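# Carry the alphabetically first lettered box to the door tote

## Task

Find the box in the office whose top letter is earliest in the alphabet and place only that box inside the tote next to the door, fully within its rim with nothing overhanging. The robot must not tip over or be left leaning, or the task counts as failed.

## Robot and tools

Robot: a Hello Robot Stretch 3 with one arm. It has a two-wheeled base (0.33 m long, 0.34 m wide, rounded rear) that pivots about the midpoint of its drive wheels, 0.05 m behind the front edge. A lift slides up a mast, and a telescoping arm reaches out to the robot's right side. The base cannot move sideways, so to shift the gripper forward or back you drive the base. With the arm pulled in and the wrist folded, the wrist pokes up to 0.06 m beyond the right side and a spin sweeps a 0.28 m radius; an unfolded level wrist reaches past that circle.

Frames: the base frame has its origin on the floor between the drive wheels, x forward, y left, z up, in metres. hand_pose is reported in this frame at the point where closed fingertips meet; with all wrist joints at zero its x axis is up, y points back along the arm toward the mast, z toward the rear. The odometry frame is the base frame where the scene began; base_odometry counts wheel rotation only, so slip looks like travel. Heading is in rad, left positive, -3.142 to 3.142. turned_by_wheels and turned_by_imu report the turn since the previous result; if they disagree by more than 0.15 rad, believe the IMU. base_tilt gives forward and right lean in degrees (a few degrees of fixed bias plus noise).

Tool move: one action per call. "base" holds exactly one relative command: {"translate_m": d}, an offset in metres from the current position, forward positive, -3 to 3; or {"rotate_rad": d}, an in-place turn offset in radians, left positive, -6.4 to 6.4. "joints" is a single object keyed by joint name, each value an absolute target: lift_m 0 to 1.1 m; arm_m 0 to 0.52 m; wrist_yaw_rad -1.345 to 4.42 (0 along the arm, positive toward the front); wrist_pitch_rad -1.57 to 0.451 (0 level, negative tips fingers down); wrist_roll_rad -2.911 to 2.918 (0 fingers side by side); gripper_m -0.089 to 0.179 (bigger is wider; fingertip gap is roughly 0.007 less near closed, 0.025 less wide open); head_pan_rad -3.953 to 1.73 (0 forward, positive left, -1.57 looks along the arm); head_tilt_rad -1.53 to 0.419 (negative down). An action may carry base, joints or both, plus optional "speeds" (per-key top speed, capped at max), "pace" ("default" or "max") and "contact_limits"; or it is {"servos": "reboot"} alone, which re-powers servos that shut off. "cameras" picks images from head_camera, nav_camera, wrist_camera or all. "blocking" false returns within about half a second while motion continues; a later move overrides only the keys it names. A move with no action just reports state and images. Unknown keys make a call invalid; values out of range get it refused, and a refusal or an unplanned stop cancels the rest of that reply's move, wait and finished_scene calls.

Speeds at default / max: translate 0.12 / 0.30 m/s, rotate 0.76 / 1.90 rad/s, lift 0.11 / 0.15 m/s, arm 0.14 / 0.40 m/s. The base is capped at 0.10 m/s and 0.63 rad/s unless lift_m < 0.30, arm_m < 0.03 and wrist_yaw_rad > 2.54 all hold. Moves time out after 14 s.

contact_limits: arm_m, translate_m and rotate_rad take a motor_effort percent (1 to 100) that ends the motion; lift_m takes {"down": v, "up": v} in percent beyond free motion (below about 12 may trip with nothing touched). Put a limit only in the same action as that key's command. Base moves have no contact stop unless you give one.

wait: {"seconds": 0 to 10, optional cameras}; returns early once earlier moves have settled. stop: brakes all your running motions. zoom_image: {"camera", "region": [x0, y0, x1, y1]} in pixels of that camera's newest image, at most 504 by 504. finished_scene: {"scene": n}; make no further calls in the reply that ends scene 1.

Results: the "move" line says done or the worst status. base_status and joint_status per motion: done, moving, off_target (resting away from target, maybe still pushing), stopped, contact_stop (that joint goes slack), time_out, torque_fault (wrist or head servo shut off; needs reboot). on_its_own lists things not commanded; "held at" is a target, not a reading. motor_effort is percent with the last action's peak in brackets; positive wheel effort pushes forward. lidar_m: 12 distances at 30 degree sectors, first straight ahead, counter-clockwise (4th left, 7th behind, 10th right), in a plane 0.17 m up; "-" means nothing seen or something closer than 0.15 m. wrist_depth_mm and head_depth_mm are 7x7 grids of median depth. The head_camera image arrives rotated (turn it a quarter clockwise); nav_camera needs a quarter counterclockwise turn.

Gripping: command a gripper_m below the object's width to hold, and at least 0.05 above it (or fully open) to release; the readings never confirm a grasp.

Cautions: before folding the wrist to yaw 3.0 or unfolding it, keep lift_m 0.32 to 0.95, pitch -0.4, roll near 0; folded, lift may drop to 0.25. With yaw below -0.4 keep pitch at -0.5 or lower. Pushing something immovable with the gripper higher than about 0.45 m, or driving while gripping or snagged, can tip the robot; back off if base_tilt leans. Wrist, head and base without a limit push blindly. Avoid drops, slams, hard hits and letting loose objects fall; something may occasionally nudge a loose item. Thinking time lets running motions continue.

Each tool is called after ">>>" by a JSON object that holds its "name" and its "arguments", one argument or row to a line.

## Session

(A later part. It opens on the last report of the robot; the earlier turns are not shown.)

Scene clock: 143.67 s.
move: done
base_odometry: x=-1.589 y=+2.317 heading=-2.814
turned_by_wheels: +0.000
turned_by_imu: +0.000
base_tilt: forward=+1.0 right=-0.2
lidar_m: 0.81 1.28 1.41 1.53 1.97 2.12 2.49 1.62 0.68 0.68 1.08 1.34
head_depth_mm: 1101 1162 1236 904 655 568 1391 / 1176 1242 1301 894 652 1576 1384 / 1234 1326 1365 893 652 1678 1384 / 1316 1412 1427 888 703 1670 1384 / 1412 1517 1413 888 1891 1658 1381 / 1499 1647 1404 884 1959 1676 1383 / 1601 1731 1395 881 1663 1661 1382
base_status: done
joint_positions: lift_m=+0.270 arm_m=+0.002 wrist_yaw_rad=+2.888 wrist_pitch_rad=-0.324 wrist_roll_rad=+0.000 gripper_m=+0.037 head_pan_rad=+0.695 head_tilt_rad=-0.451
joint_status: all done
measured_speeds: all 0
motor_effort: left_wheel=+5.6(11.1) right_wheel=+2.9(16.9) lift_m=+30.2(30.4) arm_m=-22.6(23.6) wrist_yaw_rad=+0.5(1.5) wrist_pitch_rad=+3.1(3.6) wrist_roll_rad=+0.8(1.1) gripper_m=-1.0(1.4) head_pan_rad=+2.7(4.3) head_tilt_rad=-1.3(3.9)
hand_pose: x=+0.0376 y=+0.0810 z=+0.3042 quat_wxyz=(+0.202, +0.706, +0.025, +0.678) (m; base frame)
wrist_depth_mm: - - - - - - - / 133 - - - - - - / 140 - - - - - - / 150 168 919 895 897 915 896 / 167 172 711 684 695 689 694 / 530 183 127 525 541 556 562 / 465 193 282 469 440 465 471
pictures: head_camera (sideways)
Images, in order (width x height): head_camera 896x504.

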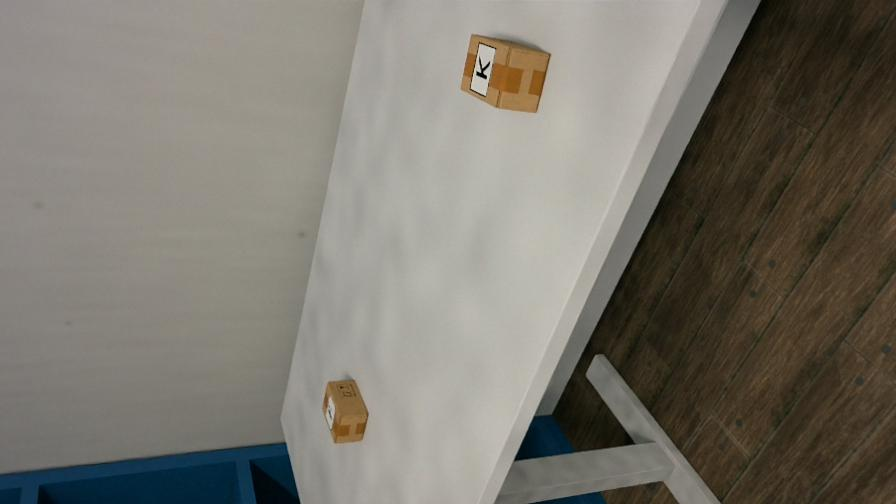

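>>> {"name": "zoom_image", "arguments": {
  "camera": "head_camera",
  "region": [315, 370, 385, 450]
}}

>>> {"name": "move", "arguments": {
  "base": {"rotate_rad":-0.33},
  "joints": {"head_pan_rad":-1.7,"head_tilt_rad":-0.6,"lift_m":0.9},
  "pace": "max",
  "cameras": ["head_camera","nav_camera"]
}}

Scaled by 6.300 from the camera's 896x504 image, which has a finer 1280x720 frame.

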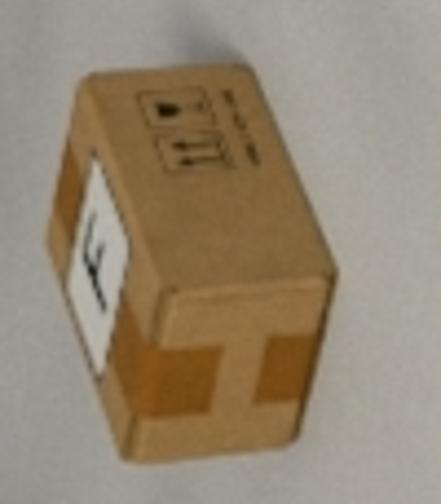

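Scene clock: 151.27 s.
move: done
base_odometry: x=-1.589 y=+2.317 heading=+3.139
turned_by_wheels: -0.330
turned_by_imu: -0.328
base_tilt: forward=+1.1 right=-0.1
lidar_m: 1.30 0.81 1.34 1.41 1.53 1.60 2.55 2.49 1.44 0.67 1.07 1.13
head_depth_mm: 1260 1294 821 604 1685 1608 - / 1180 1242 781 603 523 - - / 1122 1190 764 602 490 1510 - / 1047 1134 819 601 474 1479 - / 1007 1083 816 600 488 1035 - / 957 1024 813 599 1426 1493 - / 908 990 809 1185 1347 1432 1289
base_status: done
joint_positions: lift_m=+0.900 arm_m=+0.002 wrist_yaw_rad=+2.888 wrist_pitch_rad=-0.325 wrist_roll_rad=+0.000 gripper_m=+0.037 head_pan_rad=-1.701 head_tilt_rad=-0.600
joint_status: all done
measured_speeds: all 0
motor_effort: left_wheel=+7.6(16.5) right_wheel=-6.1(13.9) lift_m=+29.4(32.9) arm_m=-22.8(23.5) wrist_yaw_rad=+0.6(1.4) wrist_pitch_rad=+3.2(3.6) wrist_roll_rad=+0.8(1.2) gripper_m=-0.1(1.5) head_pan_rad=+2.8(4.6) head_tilt_rad=-3.4(4.7)
hand_pose: x=+0.0376 y=+0.0810 z=+0.9342 quat_wxyz=(+0.202, +0.706, +0.026, +0.678) (m; base frame)
wrist_depth_mm: - - - - - - - / 133 - - - - - - / 140 - - - - - - / 150 169 - - - - - / - 172 - - - - - / - 183 127 - - - - / - 193 - - - - -
pictures: head_camera (sideways), nav_camera (sideways)
Images, in order (width x height): head_camera 896x504, nav_camera 672x504.

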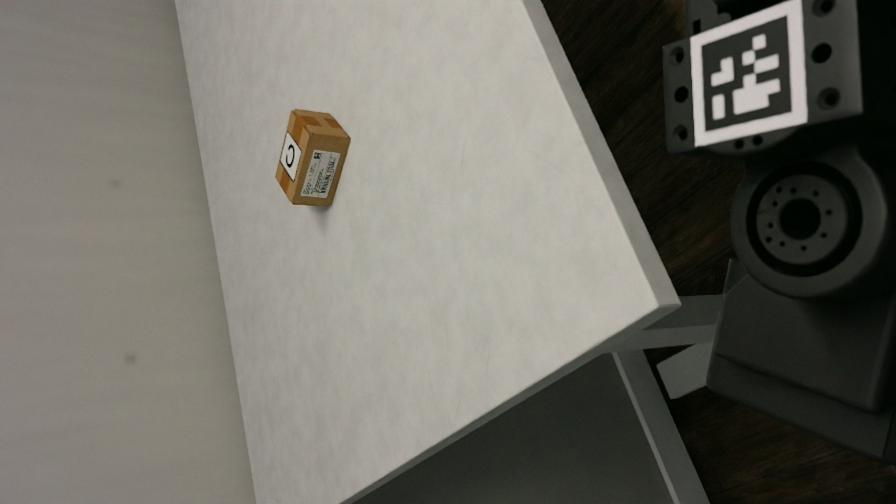

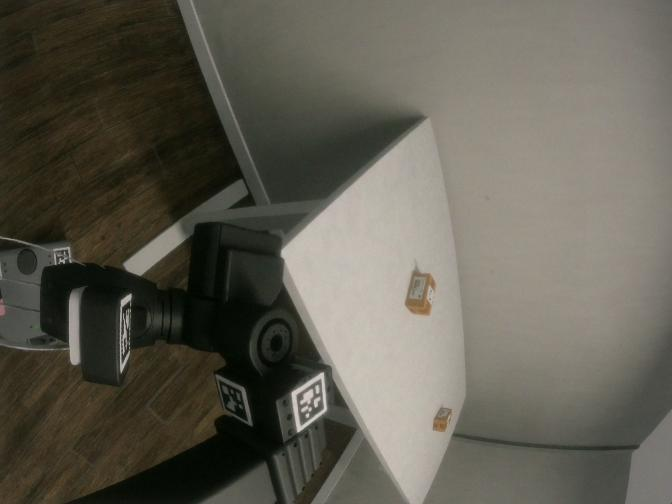

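>>> {"name": "move", "arguments": {
  "joints": {"lift_m":0.94,"wrist_yaw_rad":0.84,"wrist_pitch_rad":-0.4,"gripper_m":0.179,"head_tilt_rad":-0.55,"head_pan_rad":-1.75},
  "pace": "max"
}}

>>> {"name": "move", "arguments": {
  "joints": {"lift_m":1.08,"wrist_pitch_rad":-0.1},
  "pace": "max",
  "cameras": ["all"]
}}

Scene clock: 181.37 s.
move: done
base_odometry: x=-1.589 y=+2.317 heading=+3.139
turned_by_wheels: +0.000
turned_by_imu: +0.001
base_tilt: forward=+0.9 right=-0.2
lidar_m: 1.30 0.81 1.34 1.41 1.53 1.60 2.55 2.49 1.44 0.67 1.07 1.13
head_depth_mm: 1319 1424 930 656 559 - - / 1231 1323 928 651 520 - - / 1154 1258 789 650 504 - - / 1083 1182 918 651 502 443 - / 1019 1118 914 645 501 439 - / 969 1051 913 648 516 1017 - / 920 995 907 674 1293 - -
base_status: not commanded
joint_positions: lift_m=+0.940 arm_m=+0.002 wrist_yaw_rad=+0.843 wrist_pitch_rad=-0.414 wrist_roll_rad=+0.000 gripper_m=+0.179 head_pan_rad=-1.748 head_tilt_rad=-0.552
joint_status: all done
measured_speeds: all 0
motor_effort: left_wheel=+7.5(7.6) right_wheel=-6.4(6.6) lift_m=+25.7(33.0) arm_m=-22.0(22.6) wrist_yaw_rad=-2.3(7.2) wrist_pitch_rad=+2.2(5.8) wrist_roll_rad=+0.8(1.1) gripper_m=+0.2(94.8) head_pan_rad=-3.1(4.1) head_tilt_rad=+1.6(3.6)
hand_pose: x=+0.1465 y=-0.2963 z=+0.9535 quat_wxyz=(+0.691, +0.416, -0.571, +0.150) (m; base frame)
wrist_depth_mm: - - - - - - - / - - - - - - - / - - - - - - 322 / - - - - - - 241 / - - - - - - 198 / 125 - - - - 137 123 / - - - - - - 107
pictures: none

Scene clock: 183.10 s.
move: done
base_odometry: x=-1.589 y=+2.317 heading=+3.139
turned_by_wheels: +0.000
turned_by_imu: +0.000
base_tilt: forward=+1.0 right=-0.1
lidar_m: 1.30 0.82 1.33 1.41 1.53 1.60 2.55 2.49 1.45 0.68 1.07 1.13
head_depth_mm: - - - - 1773 1555 1307 / - - - - - 1490 1308 / 1141 - - - - - 1307 / 1071 - - - - - 1295 / 1009 - - - - 1029 1187 / 961 1040 921 708 - 1417 1288 / 924 992 - - - 1436 1279
base_status: not commanded
joint_positions: lift_m=+1.080 arm_m=+0.002 wrist_yaw_rad=+0.843 wrist_pitch_rad=-0.121 wrist_roll_rad=+0.000 gripper_m=+0.179 head_pan_rad=-1.750 head_tilt_rad=-0.550
joint_status: all done
measured_speeds: all 0
motor_effort: left_wheel=+7.4(7.6) right_wheel=-6.1(6.8) lift_m=+29.0(32.4) arm_m=-21.8(22.3) wrist_yaw_rad=-2.0(2.8) wrist_pitch_rad=+3.6(7.1) wrist_roll_rad=+0.7(1.2) gripper_m=+0.1(1.3) head_pan_rad=-3.0(4.1) head_tilt_rad=+2.2(3.7)
hand_pose: x=+0.1664 y=-0.3140 z=+1.1639 quat_wxyz=(+0.662, +0.328, -0.626, +0.250) (m; base frame)
wrist_depth_mm: - - - - - - - / - - - - - - - / - - - - - - - / - - - - - - - / - - - - - - - / - - - - - - 113 / - - - - - - 107
pictures: head_camera (sideways), nav_camera (sideways), wrist_camera
Images, in order (width x height): head_camera 896x504, nav_camera 672x504, wrist_camera 644x364.

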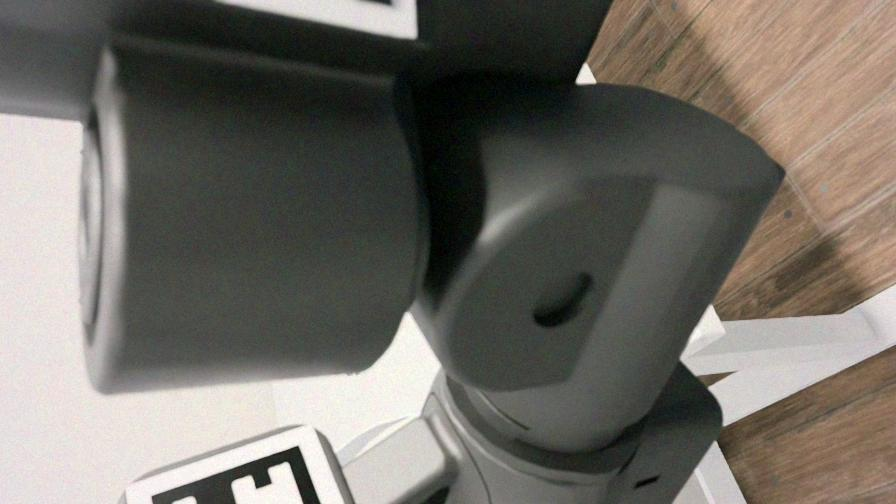

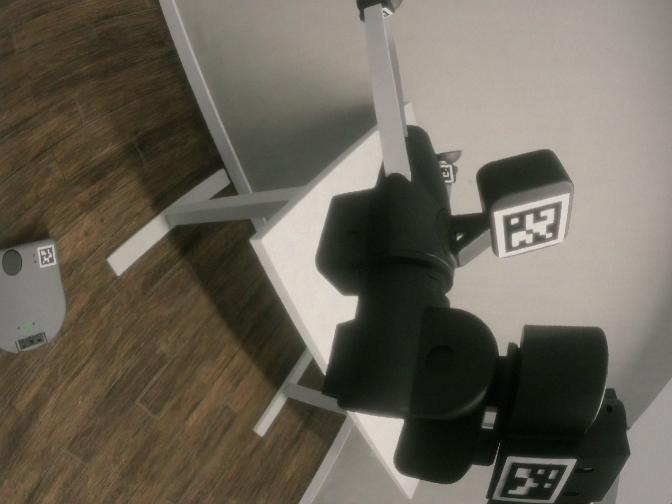

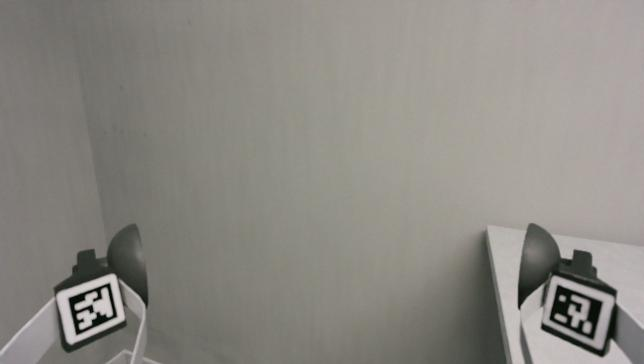

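>>> {"name": "move", "arguments": {
  "base": {"translate_m":-0.3},
  "joints": {"wrist_pitch_rad":-0.3},
  "pace": "max",
  "cameras": ["all"]
}}

Scene clock: 189.20 s.
move: done
base_odometry: x=-1.289 y=+2.316 heading=+3.140
turned_by_wheels: +0.000
turned_by_imu: +0.002
base_tilt: forward=+1.1 right=-0.1
lidar_m: 1.57 1.09 1.48 1.47 1.40 1.84 2.28 2.23 1.44 1.23 0.76 1.27
head_depth_mm: - - - - 1725 1538 1308 / - - - - - - 1292 / 1286 - - - - - 1300 / 1211 - - - - - 1292 / 1139 - - - - - 1285 / 1085 1173 922 706 - - 1294 / 1043 1127 - - - 1459 1297
base_status: done
joint_positions: lift_m=+1.080 arm_m=+0.002 wrist_yaw_rad=+0.843 wrist_pitch_rad=-0.315 wrist_roll_rad=+0.000 gripper_m=+0.179 head_pan_rad=-1.750 head_tilt_rad=-0.550
joint_status: all done
measured_speeds: all 0
motor_effort: left_wheel=+1.2(11.3) right_wheel=-9.5(12.3) lift_m=+20.8(25.8) arm_m=-20.9(21.8) wrist_yaw_rad=-2.0(2.7) wrist_pitch_rad=+2.8(4.6) wrist_roll_rad=+0.8(1.0) gripper_m=+0.7(1.2) head_pan_rad=-3.0(4.7) head_tilt_rad=+3.0(3.6)
hand_pose: x=+0.1549 y=-0.3039 z=+1.1164 quat_wxyz=(+0.683, +0.387, -0.591, +0.184) (m; base frame)
wrist_depth_mm: - - - - - - - / - - - - - - - / - - - - - - - / - - - - - - - / - - - - - - 443 / 125 - - 375 372 352 123 / - - - 329 320 316 107
pictures: head_camera (sideways), nav_camera (sideways), wrist_camera
Images, in order (width x height): head_camera 896x504, nav_camera 672x504, wrist_camera 644x364.

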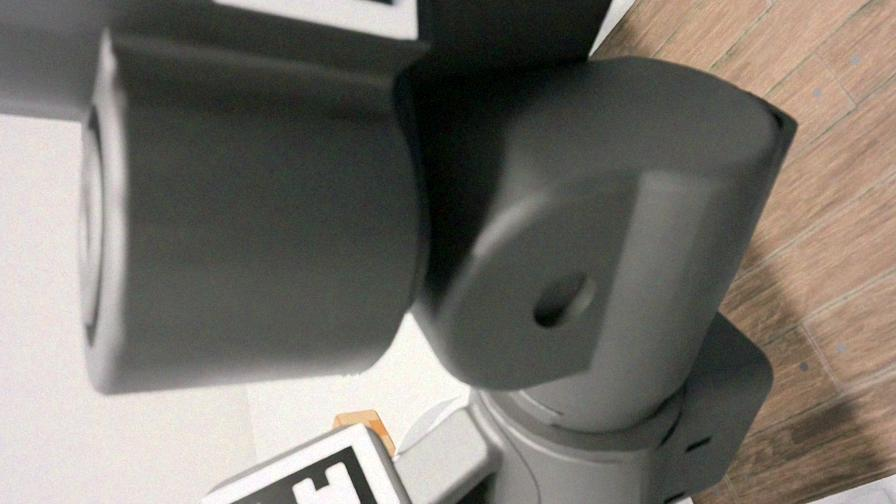

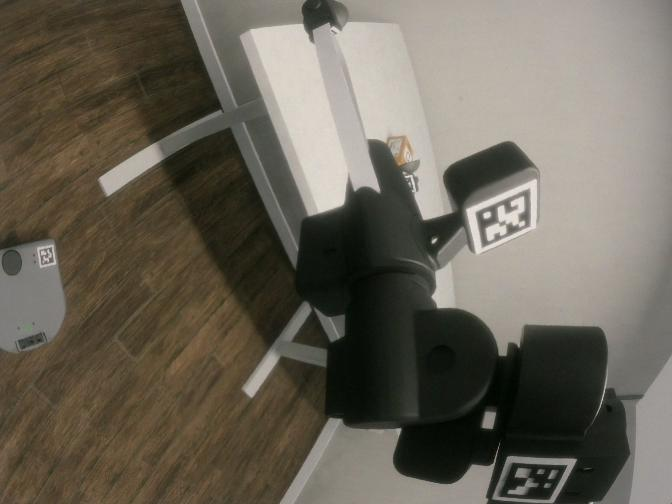

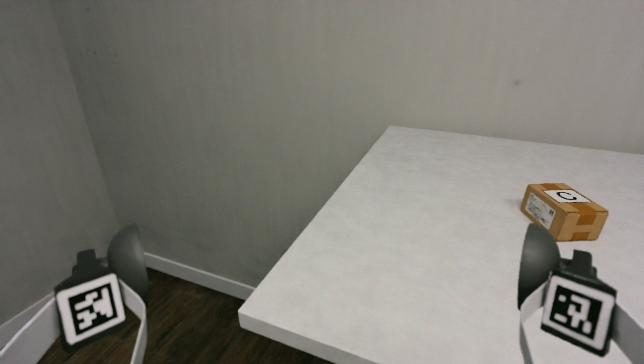

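>>> {"name": "zoom_image", "arguments": {
  "camera": "wrist_camera",
  "region": [500, 160, 640, 260]
}}

Scaled by 3.600.

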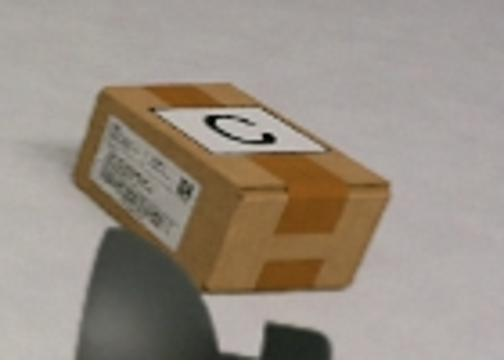

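>>> {"name": "move", "arguments": {
  "base": {"translate_m":-0.2},
  "joints": {"arm_m":0.2},
  "pace": "max",
  "cameras": ["wrist_camera"]
}}

Scene clock: 207.80 s.
move: done
base_odometry: x=-1.089 y=+2.316 heading=+3.140
turned_by_wheels: +0.000
turned_by_imu: +0.002
base_tilt: forward=+0.8 right=+0.0
lidar_m: 1.29 1.28 1.55 1.47 1.75 1.66 2.10 2.05 1.35 1.32 0.86 1.37
head_depth_mm: - 1336 927 2169 1821 1538 1308 / - 1334 928 2090 1763 1541 1292 / - 285 875 1902 1885 1534 1289 / - 288 299 745 1881 1530 1289 / 1214 286 302 681 1788 1533 1292 / 1176 331 319 620 1705 1523 1296 / 1109 312 359 646 1599 1519 1285
base_status: done
joint_positions: lift_m=+1.080 arm_m=+0.200 wrist_yaw_rad=+0.842 wrist_pitch_rad=-0.316 wrist_roll_rad=+0.000 gripper_m=+0.179 head_pan_rad=-1.750 head_tilt_rad=-0.549
joint_status: all done
measured_speeds: all 0
motor_effort: left_wheel=-7.1(11.4) right_wheel=-0.4(13.4) lift_m=+22.3(22.7) arm_m=+16.7(26.3) wrist_yaw_rad=-1.8(2.3) wrist_pitch_rad=+2.8(3.1) wrist_roll_rad=+1.0(1.1) gripper_m=+0.0(1.3) head_pan_rad=-1.9(4.2) head_tilt_rad=+0.8(3.3)
hand_pose: x=+0.1547 y=-0.5022 z=+1.1162 quat_wxyz=(+0.683, +0.387, -0.591, +0.184) (m; base frame)
wrist_depth_mm: - - - - - - - / - - - - - - - / - - - - - - - / - - - - - - - / - - - - - - - / 125 352 374 373 378 349 122 / - 305 316 315 314 308 106
pictures: wrist_camera
Images, in order (width x height): wrist_camera 644x364.

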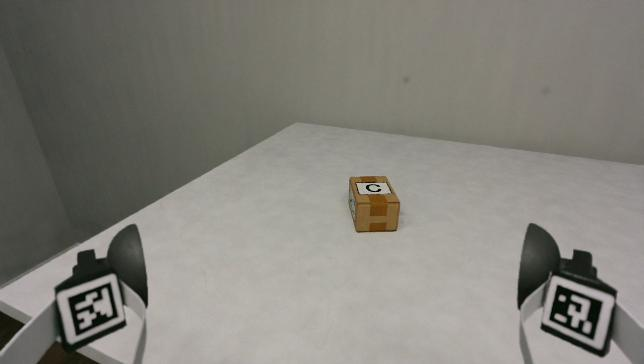

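>>> {"name": "move", "arguments": {
  "base": {"translate_m":0.062},
  "joints": {"arm_m":0.356,"lift_m":0.975},
  "pace": "max",
  "cameras": ["wrist_camera","head_camera"]
}}

Scene clock: 217.67 s.
move: done
base_odometry: x=-1.151 y=+2.316 heading=+3.140
turned_by_wheels: +0.000
turned_by_imu: +0.001
base_tilt: forward=+0.9 right=-0.1
lidar_m: 1.23 1.22 1.53 1.47 1.33 1.72 2.16 2.10 1.37 1.30 0.83 1.34
head_depth_mm: 1567 1664 1063 - 1709 1542 1303 / 1461 1531 338 2085 1837 1539 1299 / 1368 1447 420 746 1893 1527 1299 / 1287 470 470 681 1835 1550 1292 / 1213 1293 463 623 1764 1538 1294 / 1154 1234 510 623 1657 1538 1295 / 1092 1178 908 622 1551 1529 1296
base_status: done
joint_positions: lift_m=+0.975 arm_m=+0.356 wrist_yaw_rad=+0.842 wrist_pitch_rad=-0.317 wrist_roll_rad=+0.000 gripper_m=+0.179 head_pan_rad=-1.750 head_tilt_rad=-0.549
joint_status: all done
measured_speeds: all 0
motor_effort: left_wheel=+8.7(10.7) right_wheel=+1.9(11.7) lift_m=+22.4(23.7) arm_m=+22.5(26.7) wrist_yaw_rad=-1.7(2.0) wrist_pitch_rad=+2.8(3.2) wrist_roll_rad=+0.9(1.1) gripper_m=+0.1(1.1) head_pan_rad=-2.0(2.7) head_tilt_rad=+0.6(1.3)
hand_pose: x=+0.1546 y=-0.6582 z=+1.0110 quat_wxyz=(+0.683, +0.387, -0.591, +0.184) (m; base frame)
wrist_depth_mm: - - - - - - - / - - - - - - - / - - - - - - - / 377 375 377 284 383 359 358 / 300 289 290 285 287 305 289 / 116 215 232 232 232 225 122 / 182 188 195 195 195 195 106
pictures: head_camera (sideways), wrist_camera
Images, in order (width x height): head_camera 896x504, wrist_camera 644x364.

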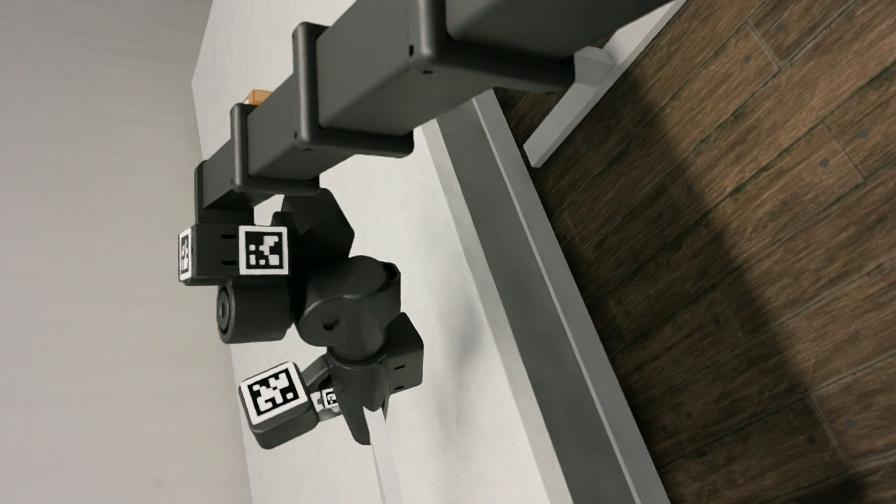

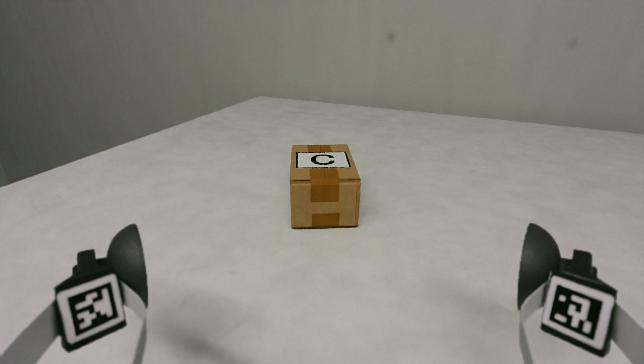

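>>> {"name": "move", "arguments": {
  "base": {"translate_m":0.153},
  "joints": {"arm_m":0.493,"lift_m":0.962},
  "cameras": ["wrist_camera"]
}}

Scene clock: 225.10 s.
move: done
base_odometry: x=-1.304 y=+2.316 heading=+3.140
turned_by_wheels: +0.000
turned_by_imu: +0.000
base_tilt: forward=+0.9 right=-0.1
lidar_m: 1.55 1.08 1.47 1.47 1.41 1.85 2.29 2.24 1.45 1.23 0.75 1.26
head_depth_mm: 1478 1563 991 - - 1497 1299 / 1383 1452 327 632 1829 1535 1299 / 1300 1345 381 655 1900 1537 1305 / 1217 564 789 653 1765 1537 1297 / 1148 1205 614 650 1680 1539 1292 / 1085 1158 734 652 538 1529 1287 / 1039 1117 922 648 517 1533 1285
base_status: done
joint_positions: lift_m=+0.962 arm_m=+0.493 wrist_yaw_rad=+0.842 wrist_pitch_rad=-0.317 wrist_roll_rad=+0.000 gripper_m=+0.179 head_pan_rad=-1.750 head_tilt_rad=-0.549
joint_status: all done
measured_speeds: all 0
motor_effort: left_wheel=+13.5(17.2) right_wheel=-2.6(7.7) lift_m=+21.2(29.0) arm_m=+23.4(26.8) wrist_yaw_rad=-1.0(2.1) wrist_pitch_rad=+2.6(3.3) wrist_roll_rad=+0.7(1.2) gripper_m=+0.1(1.1) head_pan_rad=-0.1(2.3) head_tilt_rad=-1.7(1.9)
hand_pose: x=+0.1546 y=-0.7952 z=+0.9980 quat_wxyz=(+0.683, +0.387, -0.591, +0.184) (m; base frame)
wrist_depth_mm: - - - - - - 396 / - - - - - - - / - - - - - - - / 378 347 349 350 353 354 355 / 266 266 267 267 270 283 268 / 125 126 207 147 216 207 122 / 168 174 168 122 175 181 107
pictures: wrist_camera
Images, in order (width x height): wrist_camera 644x364.

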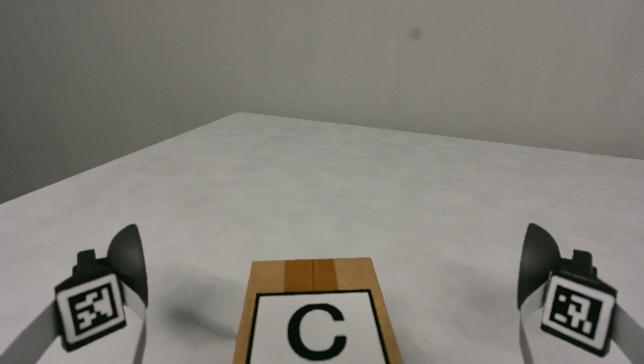

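>>> {"name": "move", "arguments": {
  "base": {"translate_m":-0.018},
  "joints": {"arm_m":0.477}
}}

>>> {"name": "move", "arguments": {
  "joints": {"gripper_m":0.02},
  "cameras": ["wrist_camera"]
}}

>>> {"name": "move", "arguments": {
  "joints": {"lift_m":1.02},
  "cameras": ["wrist_camera"]
}}

Scene clock: 229.73 s.
move: done
base_odometry: x=-1.286 y=+2.316 heading=+3.140
turned_by_wheels: +0.000
turned_by_imu: +0.001
base_tilt: forward=+0.8 right=-0.2
lidar_m: 1.57 1.09 1.48 1.47 1.39 1.84 2.28 2.23 1.43 1.23 0.76 1.27
head_depth_mm: 1492 1571 994 - - 1494 1306 / 1395 1471 327 642 1822 1533 1306 / 1297 1363 353 655 1898 1532 1303 / 1229 549 784 650 1810 1540 1294 / 1164 1212 592 650 1696 1529 1300 / 1096 1162 642 649 555 1528 1295 / 1041 1128 918 648 519 1519 1288
base_status: done
joint_positions: lift_m=+0.962 arm_m=+0.477 wrist_yaw_rad=+0.842 wrist_pitch_rad=-0.317 wrist_roll_rad=+0.000 gripper_m=+0.179 head_pan_rad=-1.750 head_tilt_rad=-0.549
joint_status: all done
measured_speeds: all 0
motor_effort: left_wheel=-1.0(10.1) right_wheel=-9.5(13.4) lift_m=+22.4(22.6) arm_m=-22.3(25.7) wrist_yaw_rad=-1.1(1.8) wrist_pitch_rad=+2.9(3.3) wrist_roll_rad=+0.8(1.0) gripper_m=+0.0(1.0) head_pan_rad=-0.5(1.1) head_tilt_rad=-1.3(3.2)
hand_pose: x=+0.1546 y=-0.7792 z=+0.9980 quat_wxyz=(+0.683, +0.387, -0.591, +0.184) (m; base frame)
wrist_depth_mm: - - - - - - - / - - - - - - - / - - - - - - - / - 349 350 350 351 354 356 / 262 266 266 281 268 283 268 / 125 127 206 147 215 208 123 / 168 173 168 123 175 181 107
pictures: none

Scene clock: 231.87 s.
move: done
base_odometry: x=-1.286 y=+2.316 heading=+3.140
turned_by_wheels: +0.000
turned_by_imu: +0.000
base_tilt: forward=+0.9 right=-0.2
lidar_m: 1.57 1.10 1.48 1.48 1.39 1.83 2.27 2.22 1.44 1.23 0.76 1.27
head_depth_mm: 1499 1569 994 - - 1512 1314 / 1389 1460 327 645 1843 1538 1305 / 1301 1362 353 656 1884 1534 1306 / 1224 549 783 653 1792 1534 1293 / 1157 1210 593 652 1706 1542 1293 / 1098 1163 651 648 554 1544 1297 / 1039 1124 782 647 518 1534 1287
base_status: not commanded
joint_positions: lift_m=+0.962 arm_m=+0.477 wrist_yaw_rad=+0.842 wrist_pitch_rad=-0.317 wrist_roll_rad=+0.000 gripper_m=+0.021 head_pan_rad=-1.750 head_tilt_rad=-0.549
joint_status: all done
measured_speeds: all 0
motor_effort: left_wheel=-0.8(1.2) right_wheel=-9.5(10.0) lift_m=+23.1(23.3) arm_m=-19.7(23.0) wrist_yaw_rad=-1.3(1.6) wrist_pitch_rad=+2.8(3.3) wrist_roll_rad=+0.9(1.1) gripper_m=-16.0(98.0) head_pan_rad=+0.8(1.6) head_tilt_rad=-2.5(3.7)
hand_pose: x=+0.1546 y=-0.7792 z=+0.9979 quat_wxyz=(+0.683, +0.387, -0.591, +0.183) (m; base frame)
wrist_depth_mm: - - - - - - - / - - - - - - - / - - - - - - - / - 352 350 352 355 355 353 / 265 265 265 182 245 268 269 / 213 214 130 146 126 215 216 / 178 179 175 123 127 180 181
pictures: wrist_camera
Images, in order (width x height): wrist_camera 644x364.

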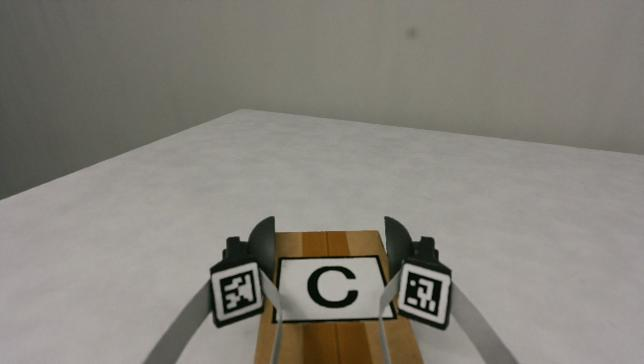

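Scene clock: 233.23 s.
move: done
base_odometry: x=-1.286 y=+2.316 heading=+3.140
turned_by_wheels: +0.000
turned_by_imu: +0.000
base_tilt: forward=+1.0 right=-0.1
lidar_m: 1.57 1.10 1.48 1.47 1.40 1.83 2.27 2.22 1.44 1.23 0.76 1.27
head_depth_mm: 1484 1627 - 2187 1783 1541 1300 / 1386 299 877 718 1890 1543 1299 / 1287 390 929 681 1877 1537 1297 / 1189 552 924 654 1792 1554 1298 / 1143 538 822 652 1709 1542 1296 / 1098 593 782 650 557 1519 1298 / 1038 1120 721 649 518 1522 1292
base_status: not commanded
joint_positions: lift_m=+1.020 arm_m=+0.477 wrist_yaw_rad=+0.842 wrist_pitch_rad=-0.324 wrist_roll_rad=+0.000 gripper_m=+0.021 head_pan_rad=-1.750 head_tilt_rad=-0.550
joint_status: all done
measured_speeds: all 0
motor_effort: left_wheel=-0.9(0.9) right_wheel=-9.4(9.7) lift_m=+30.9(33.6) arm_m=-17.6(19.8) wrist_yaw_rad=-1.1(1.8) wrist_pitch_rad=+4.2(4.6) wrist_roll_rad=+0.8(1.1) gripper_m=-16.0(16.7) head_pan_rad=+0.6(1.7) head_tilt_rad=-3.8(4.4)
hand_pose: x=+0.1541 y=-0.7787 z=+1.0543 quat_wxyz=(+0.684, +0.389, -0.590, +0.181) (m; base frame)
wrist_depth_mm: - - - - - - - / - - - - - - - / - - - - - - - / - 420 - - 422 419 - / 376 357 356 377 342 362 361 / 289 288 129 147 126 291 291 / 242 249 237 120 128 244 245
pictures: wrist_camera
Images, in order (width x height): wrist_camera 644x364.

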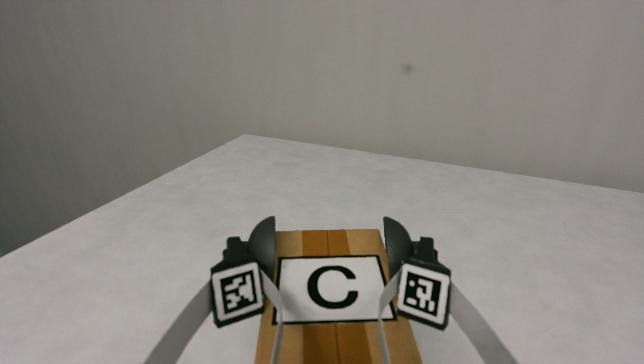

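>>> {"name": "move", "arguments": {
  "base": {"translate_m":0.34},
  "joints": {"arm_m":0.0,"lift_m":1.06},
  "speeds": {"arm_m":0.25},
  "cameras": ["nav_camera"]
}}

Scene clock: 246.90 s.
move: done
base_odometry: x=-1.626 y=+2.316 heading=+3.141
turned_by_wheels: +0.000
turned_by_imu: +0.000
base_tilt: forward=+1.0 right=+0.0
lidar_m: 1.26 0.78 1.31 1.41 1.54 1.63 2.59 2.52 1.42 0.67 1.05 1.11
head_depth_mm: 1265 - - - - 1500 1303 / 1184 - - - - - 1272 / 1139 1233 - - - - 1253 / 1064 1151 - - - - 1271 / 1008 1082 - - - - 1187 / 955 1030 916 623 - - 1263 / 905 975 1010 - - - 1298
base_status: done
joint_positions: lift_m=+1.060 arm_m=+0.002 wrist_yaw_rad=+0.842 wrist_pitch_rad=-0.325 wrist_roll_rad=+0.000 gripper_m=+0.021 head_pan_rad=-1.750 head_tilt_rad=-0.550
joint_status: all done
joint sent to its limit — arm_m, lower limit.
measured_speeds: all 0
motor_effort: left_wheel=+11.4(17.3) right_wheel=-1.8(10.7) lift_m=+24.6(32.9) arm_m=-22.5(24.9) wrist_yaw_rad=-1.0(2.0) wrist_pitch_rad=+4.1(4.6) wrist_roll_rad=+0.8(1.1) gripper_m=-15.9(16.8) head_pan_rad=+1.4(3.4) head_tilt_rad=-1.9(4.2)
hand_pose: x=+0.1540 y=-0.3034 z=+1.0942 quat_wxyz=(+0.684, +0.390, -0.590, +0.181) (m; base frame)
wrist_depth_mm: - - - - - - - / - - - - - - - / - - - - - - - / - - - - - - - / - - - - 150 - 413 / - - 129 146 126 - 349 / - - - 120 124 330 292
pictures: nav_camera (sideways)
Images, in order (width x height): nav_camera 672x504.

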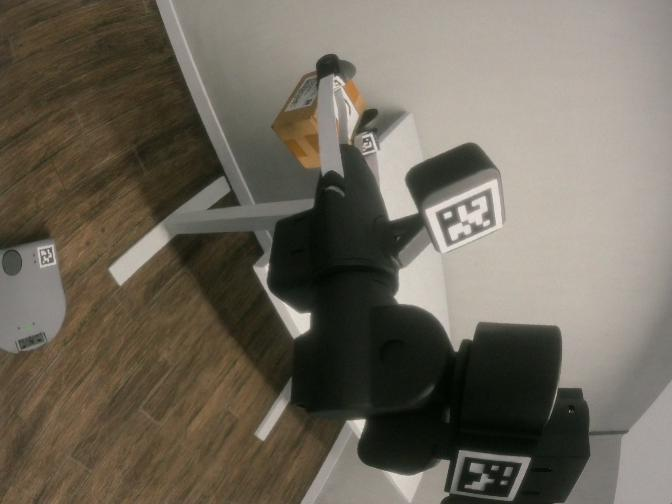

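>>> {"name": "move", "arguments": {
  "joints": {"wrist_yaw_rad":1.6}
}}

>>> {"name": "move", "arguments": {
  "joints": {"wrist_yaw_rad":2.6,"lift_m":0.6},
  "speeds": {"lift_m":0.15},
  "cameras": ["nav_camera"]
}}

Scene clock: 251.60 s.
move: done
base_odometry: x=-1.626 y=+2.316 heading=+3.141
turned_by_wheels: +0.000
turned_by_imu: +0.001
base_tilt: forward=+0.9 right=-0.2
lidar_m: 1.26 0.78 1.30 1.41 1.53 1.63 2.58 2.52 1.42 0.68 1.05 1.11
head_depth_mm: 1261 - - - 1723 1537 1311 / 1172 - - - 506 - 1295 / 1137 1225 - - - - 1297 / 1066 1149 - - - - 1270 / 1012 1082 - - - - 1183 / 955 1036 921 647 1349 - - / 903 978 913 1124 1277 - -
base_status: not commanded
joint_positions: lift_m=+1.060 arm_m=+0.002 wrist_yaw_rad=+1.597 wrist_pitch_rad=-0.325 wrist_roll_rad=+0.000 gripper_m=+0.021 head_pan_rad=-1.750 head_tilt_rad=-0.550
joint_status: all done
measured_speeds: all 0
motor_effort: left_wheel=+11.2(11.4) right_wheel=-1.7(2.1) lift_m=+21.5(21.6) arm_m=-18.1(19.8) wrist_yaw_rad=+3.9(6.4) wrist_pitch_rad=+4.5(4.6) wrist_roll_rad=+1.0(1.0) gripper_m=-14.8(16.6) head_pan_rad=+2.1(3.8) head_tilt_rad=-1.8(2.9)
hand_pose: x=+0.2137 y=-0.1408 z=+1.0942 quat_wxyz=(+0.569, +0.579, -0.405, +0.420) (m; base frame)
wrist_depth_mm: - - - - - - - / - - - - - - - / - - - - - - - / - - - - - - - / - - - - - - - / - - 129 147 126 - - / - - - 120 124 - -
pictures: none

Scene clock: 255.70 s.
move: done
base_odometry: x=-1.626 y=+2.316 heading=+3.141
turned_by_wheels: +0.000
turned_by_imu: +0.001
base_tilt: forward=+1.0 right=-0.2
lidar_m: 1.26 0.78 1.31 1.41 1.54 1.63 2.59 2.52 1.42 0.67 1.05 1.11
head_depth_mm: 1300 1403 933 656 560 1540 1298 / 1211 1316 931 656 506 1539 1296 / 1138 1231 928 654 504 1460 1300 / 1070 1168 925 653 504 446 1297 / 1004 1096 925 651 519 1000 1186 / 950 1029 922 650 1367 1482 1290 / 909 982 921 1123 1275 1419 1296
base_status: not commanded
joint_positions: lift_m=+0.600 arm_m=+0.002 wrist_yaw_rad=+2.597 wrist_pitch_rad=-0.325 wrist_roll_rad=+0.000 gripper_m=+0.021 head_pan_rad=-1.750 head_tilt_rad=-0.550
joint_status: all done
measured_speeds: all 0
motor_effort: left_wheel=+11.2(11.5) right_wheel=-1.4(2.1) lift_m=+21.4(24.0) arm_m=-14.4(18.5) wrist_yaw_rad=+3.5(7.1) wrist_pitch_rad=+4.6(4.7) wrist_roll_rad=+0.8(1.1) gripper_m=-15.2(16.6) head_pan_rad=+2.4(4.6) head_tilt_rad=-1.5(3.0)
hand_pose: x=+0.1006 y=+0.0543 z=+0.6340 quat_wxyz=(+0.298, +0.702, -0.077, +0.642) (m; base frame)
wrist_depth_mm: - - - - - - - / - - - - - - - / - - - - - - - / - - - - - - - / - - - - - - - / - - 129 146 126 - - / 852 828 803 120 124 830 849
pictures: nav_camera (sideways)
Images, in order (width x height): nav_camera 672x504.

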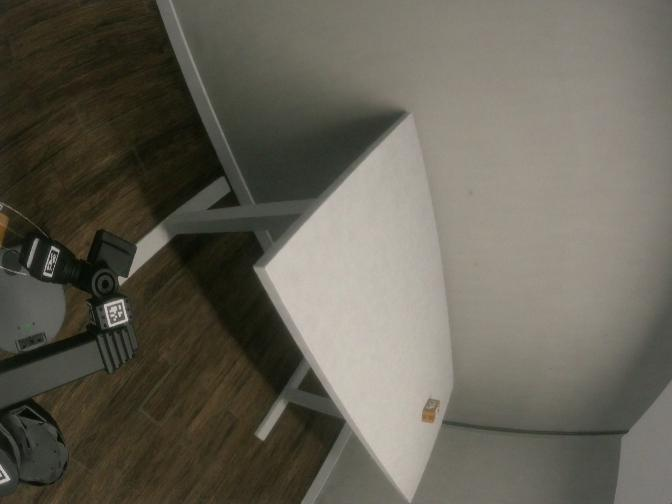

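>>> {"name": "move", "arguments": {
  "base": {"rotate_rad":2.966},
  "joints": {"lift_m":0.29,"head_pan_rad":0.0,"head_tilt_rad":-0.45},
  "pace": "max",
  "cameras": ["nav_camera"]
}}

>>> {"name": "move", "arguments": {
  "base": {"translate_m":2.667},
  "pace": "max",
  "cameras": ["nav_camera"]
}}

>>> {"name": "move", "arguments": {
  "base": {"rotate_rad":-1.394},
  "pace": "max",
  "cameras": ["head_camera","nav_camera"]
}}

Scene clock: 265.83 s.
move: done
base_odometry: x=-1.626 y=+2.316 heading=-0.177
turned_by_wheels: +2.966
turned_by_imu: +2.956
base_tilt: forward=+0.9 right=+0.0
lidar_m: 2.15 2.52 1.64 0.68 0.71 1.07 1.32 0.78 1.25 1.41 1.54 1.63
head_depth_mm: 1950 2097 2302 2412 2064 1683 1405 / 1889 1979 2182 2381 2134 1689 1396 / 2805 3059 3357 2934 2130 1690 1382 / 2687 2838 3101 2904 2127 1682 1381 / 2514 2724 2883 2864 2122 1679 1384 / 2337 2504 2721 2736 2120 1646 1378 / 2200 2355 2512 2674 2110 1684 1384
base_status: done
joint_positions: lift_m=+0.290 arm_m=+0.002 wrist_yaw_rad=+2.597 wrist_pitch_rad=-0.326 wrist_roll_rad=+0.000 gripper_m=+0.021 head_pan_rad=+0.002 head_tilt_rad=-0.450
joint_status: all done
measured_speeds: all 0
motor_effort: left_wheel=-9.5(16.2) right_wheel=+8.6(18.0) lift_m=+21.6(23.4) arm_m=-23.1(24.0) wrist_yaw_rad=+3.2(3.8) wrist_pitch_rad=+4.4(5.0) wrist_roll_rad=+0.9(1.2) gripper_m=-15.2(16.6) head_pan_rad=-4.0(4.9) head_tilt_rad=+2.4(6.1)
hand_pose: x=+0.1005 y=+0.0542 z=+0.3238 quat_wxyz=(+0.299, +0.703, -0.077, +0.641) (m; base frame)
wrist_depth_mm: - - - - - - - / - - - - - - - / - - - - - - - / 882 923 947 925 934 941 905 / - 742 730 759 691 730 720 / 570 - 129 146 126 589 583 / 485 508 475 120 124 486 491
pictures: nav_camera (sideways)
Images, in order (width x height): nav_camera 672x504.

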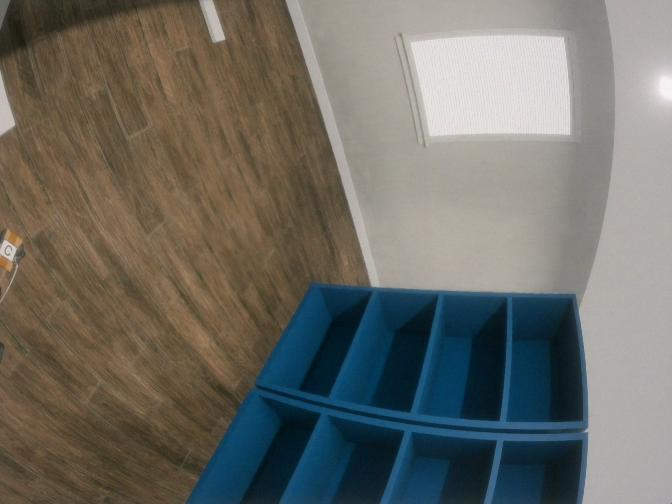

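Scene clock: 276.33 s.
move: done
base_odometry: x=+0.999 y=+1.846 heading=-0.178
turned_by_wheels: -0.001
turned_by_imu: -1.552
base_tilt: forward=+0.9 right=-0.1
lidar_m: 0.19 0.40 1.30 0.88 0.81 0.82 1.04 2.17 2.58 2.95 0.15 0.15
head_depth_mm: - - - - - - - / - - - - - - - / - - - - - - - / - - - - - 292 308 / - - - 294 311 346 397 / - 294 311 346 399 471 1277 / 311 1896 2083 2261 2108 1667 1369
base_status: done
joint_positions: lift_m=+0.290 arm_m=+0.002 wrist_yaw_rad=+2.599 wrist_pitch_rad=-0.326 wrist_roll_rad=+0.000 gripper_m=+0.021 head_pan_rad=-0.002 head_tilt_rad=-0.450
joint_status: not commanded
measured_speeds: all 0
on_its_own: right_wheel is at rest, and its effort (+45.0) is outside its rest range (-21 to +21)
motor_effort: left_wheel=+5.9(23.8) right_wheel=+45.0(69.6) lift_m=+21.4(28.2) arm_m=-22.6(26.1) wrist_yaw_rad=+1.8(57.0) wrist_pitch_rad=+4.6(6.0) wrist_roll_rad=+0.7(1.3) gripper_m=-14.1(17.2) head_pan_rad=+0.3(4.7) head_tilt_rad=+0.1(3.3)
hand_pose: x=+0.1001 y=+0.0545 z=+0.3238 quat_wxyz=(+0.298, +0.703, -0.076, +0.642) (m; base frame)
wrist_depth_mm: - - - - - - 216 / - - - - - - 221 / - - - - - - 209 / - 939 937 943 946 862 195 / 727 713 717 762 699 406 177 / 579 603 130 147 126 356 173 / 492 486 478 125 125 271 164
pictures: nav_camera (sideways)
Images, in order (width x height): nav_camera 672x504.

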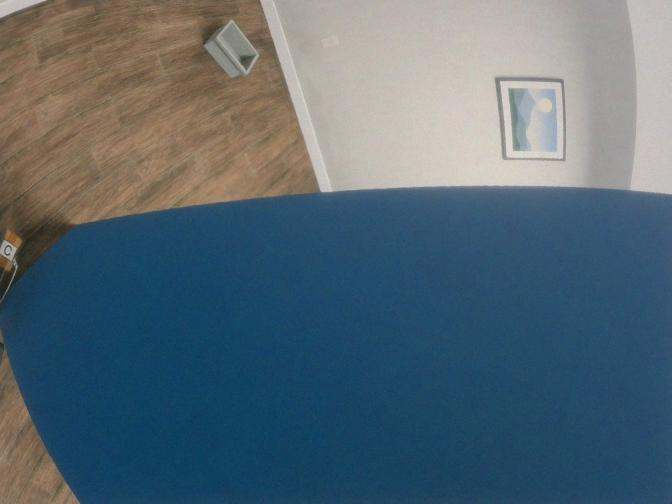

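Scene clock: 278.33 s.
move: done
base_odometry: x=+0.999 y=+1.846 heading=-1.571
turned_by_wheels: -1.393
turned_by_imu: -1.386
base_tilt: forward=+1.0 right=-0.2
lidar_m: 0.15 0.15 0.16 0.23 2.16 1.08 0.83 0.81 0.87 1.25 2.17 2.58
head_depth_mm: 3085 3332 3688 2951 2148 1685 1395 / 2982 3131 3455 2938 2144 1679 1395 / 2874 2994 3327 2942 2140 1677 1386 / 2755 2880 3209 2927 2138 1676 1390 / 2623 2806 3125 2906 2112 1674 1388 / 2586 2748 2932 - - - - / - - - - - - -
base_status: done
joint_positions: lift_m=+0.290 arm_m=+0.002 wrist_yaw_rad=+2.623 wrist_pitch_rad=-0.339 wrist_roll_rad=+0.000 gripper_m=+0.021 head_pan_rad=-0.002 head_tilt_rad=-0.450
joint_status: not commanded
measured_speeds: all 0
on_its_own: wrist_yaw_rad is at rest, and its effort (-19.3) is outside its rest range (-9 to +9)
motor_effort: left_wheel=+11.5(18.4) right_wheel=-8.2(36.1) lift_m=+25.0(25.1) arm_m=-23.4(23.9) wrist_yaw_rad=-19.3(19.5) wrist_pitch_rad=+6.9(7.2) wrist_roll_rad=+0.8(1.0) gripper_m=-14.1(15.5) head_pan_rad=+1.2(1.8) head_tilt_rad=-0.3(1.4)
hand_pose: x=+0.0946 y=+0.0561 z=+0.3207 quat_wxyz=(+0.294, +0.704, -0.063, +0.643) (m; base frame)
wrist_depth_mm: 328 243 192 158 134 119 - / - 275 208 169 145 128 - / - 304 231 182 155 138 - / 880 345 250 200 163 771 912 / 694 405 266 181 160 676 707 / 569 531 130 147 130 555 573 / 480 453 290 124 132 478 480
pictures: head_camera (sideways), nav_camera (sideways)
Images, in order (width x height): head_camera 896x504, nav_camera 672x504.

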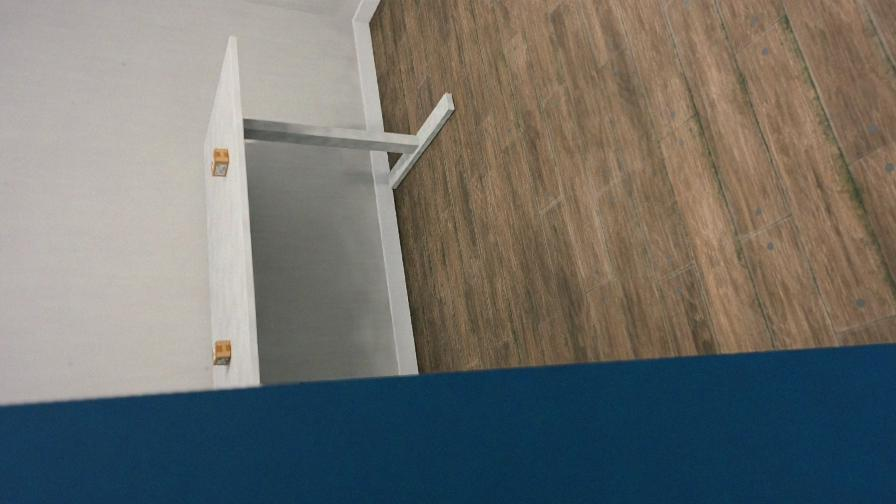

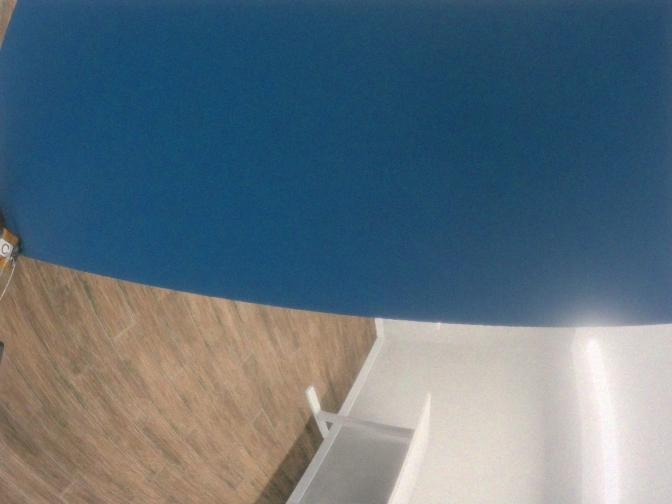

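>>> {"name": "move", "arguments": {
  "base": {"translate_m":-0.25},
  "cameras": ["nav_camera","wrist_camera"]
}}

Scene clock: 291.80 s.
move: done
base_odometry: x=+0.999 y=+2.096 heading=-1.571
turned_by_wheels: +0.000
turned_by_imu: +0.001
base_tilt: forward=+1.0 right=-0.2
lidar_m: 0.38 0.37 0.39 2.07 1.73 0.78 0.60 0.59 0.63 0.91 2.30 2.79
head_depth_mm: 3349 3584 3867 2949 2160 1697 1386 / 3154 3419 3751 2913 2129 1692 1391 / 3072 3269 3633 2905 2131 1682 1394 / 2891 2873 3410 2645 1962 1580 1322 / 296 318 344 374 412 456 510 / 288 306 330 357 393 432 481 / 284 295 317 344 374 411 455
base_status: done
joint_positions: lift_m=+0.290 arm_m=+0.002 wrist_yaw_rad=+2.603 wrist_pitch_rad=-0.329 wrist_roll_rad=+0.000 gripper_m=+0.021 head_pan_rad=+0.000 head_tilt_rad=-0.450
joint_status: not commanded
measured_speeds: all 0
motor_effort: left_wheel=-7.0(8.4) right_wheel=-3.7(15.0) lift_m=+30.1(31.0) arm_m=-18.4(21.5) wrist_yaw_rad=-2.4(19.4) wrist_pitch_rad=+4.9(7.2) wrist_roll_rad=+0.8(1.1) gripper_m=-13.9(15.9) head_pan_rad=+3.2(4.7) head_tilt_rad=-1.4(2.0)
hand_pose: x=+0.0991 y=+0.0547 z=+0.3230 quat_wxyz=(+0.298, +0.703, -0.073, +0.642) (m; base frame)
wrist_depth_mm: - - - 388 340 295 261 / - - - 421 353 309 273 / - - - 451 379 327 283 / 941 932 948 484 404 345 300 / 705 714 716 179 398 364 330 / 570 606 130 148 126 387 543 / 488 487 473 125 124 398 474
pictures: nav_camera (sideways), wrist_camera
Images, in order (width x height): nav_camera 672x504, wrist_camera 644x364.

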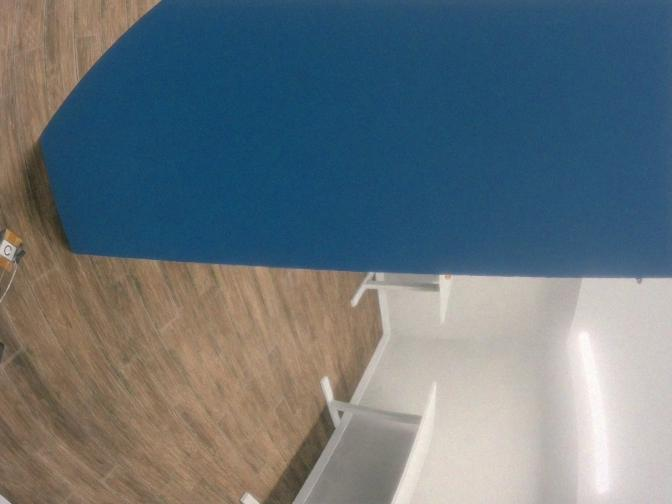

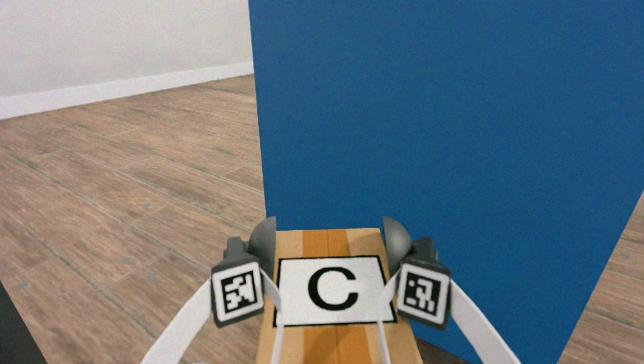

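>>> {"name": "move", "arguments": {
  "base": {"rotate_rad":-1.58},
  "joints": {"head_pan_rad":-2.6,"head_tilt_rad":-0.5},
  "pace": "max",
  "cameras": ["head_camera","nav_camera"]
}}

Scene clock: 297.67 s.
move: done
base_odometry: x=+0.999 y=+2.096 heading=+3.132
turned_by_wheels: -1.580
turned_by_imu: -1.572
base_tilt: forward=+1.0 right=+0.0
lidar_m: 0.91 2.30 2.80 0.38 0.38 0.40 2.07 1.72 0.78 0.60 0.59 0.63
head_depth_mm: 1701 1828 1989 2183 2011 1611 1354 / 1727 1869 2027 2226 2009 1606 1344 / 1742 1881 2064 2255 1940 1595 1339 / 1778 1920 2125 2330 1923 1601 1334 / 1792 1939 2122 2304 1965 1601 1339 / 1490 1566 1648 1738 1805 1595 1335 / 1201 1231 1275 1317 1369 1442 1338
base_status: done
joint_positions: lift_m=+0.290 arm_m=+0.002 wrist_yaw_rad=+2.603 wrist_pitch_rad=-0.329 wrist_roll_rad=+0.000 gripper_m=+0.021 head_pan_rad=-2.615 head_tilt_rad=-0.500
joint_status: all done
measured_speeds: translate_m=+0.000 rotate_rad=+0.000 lift_m=+0.000 arm_m=+0.000 wrist_yaw_rad=+0.000 wrist_pitch_rad=+0.000 wrist_roll_rad=+0.000 head_pan_rad=+0.024 head_tilt_rad=+0.000
motor_effort: left_wheel=+10.2(17.2) right_wheel=-7.4(16.8) lift_m=+28.8(29.7) arm_m=-22.5(23.4) wrist_yaw_rad=-2.0(2.7) wrist_pitch_rad=+5.1(5.6) wrist_roll_rad=+0.5(1.0) gripper_m=-14.3(15.5) head_pan_rad=+2.5(4.9) head_tilt_rad=-1.4(5.9)
hand_pose: x=+0.0991 y=+0.0547 z=+0.3231 quat_wxyz=(+0.298, +0.703, -0.074, +0.642) (m; base frame)
wrist_depth_mm: - - - - - - - / 349 - - - - - - / 354 - - - - - - / 366 917 934 936 957 933 957 / 379 683 714 747 692 724 727 / 394 468 130 147 126 589 583 / 417 460 475 125 125 488 486
pictures: head_camera (sideways), nav_camera (sideways)
Images, in order (width x height): head_camera 896x504, nav_camera 672x504.

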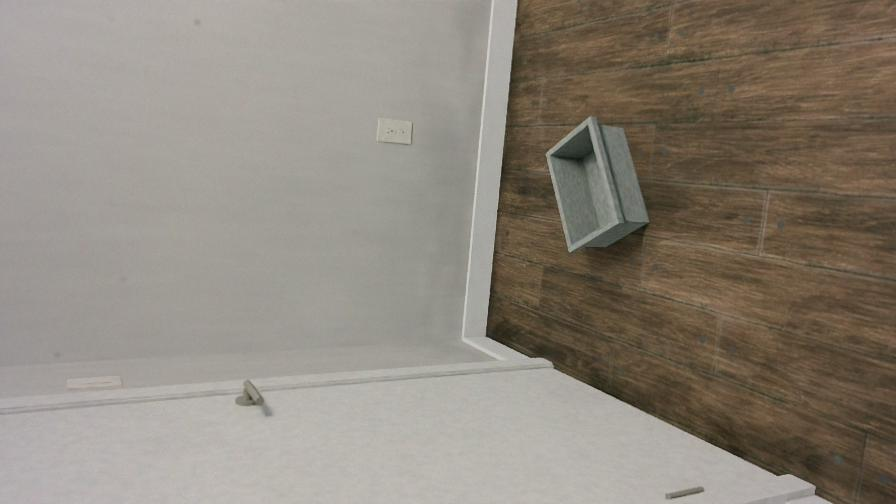

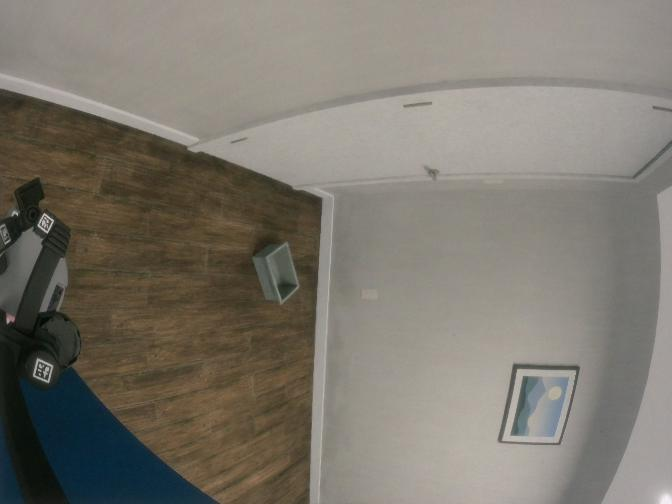

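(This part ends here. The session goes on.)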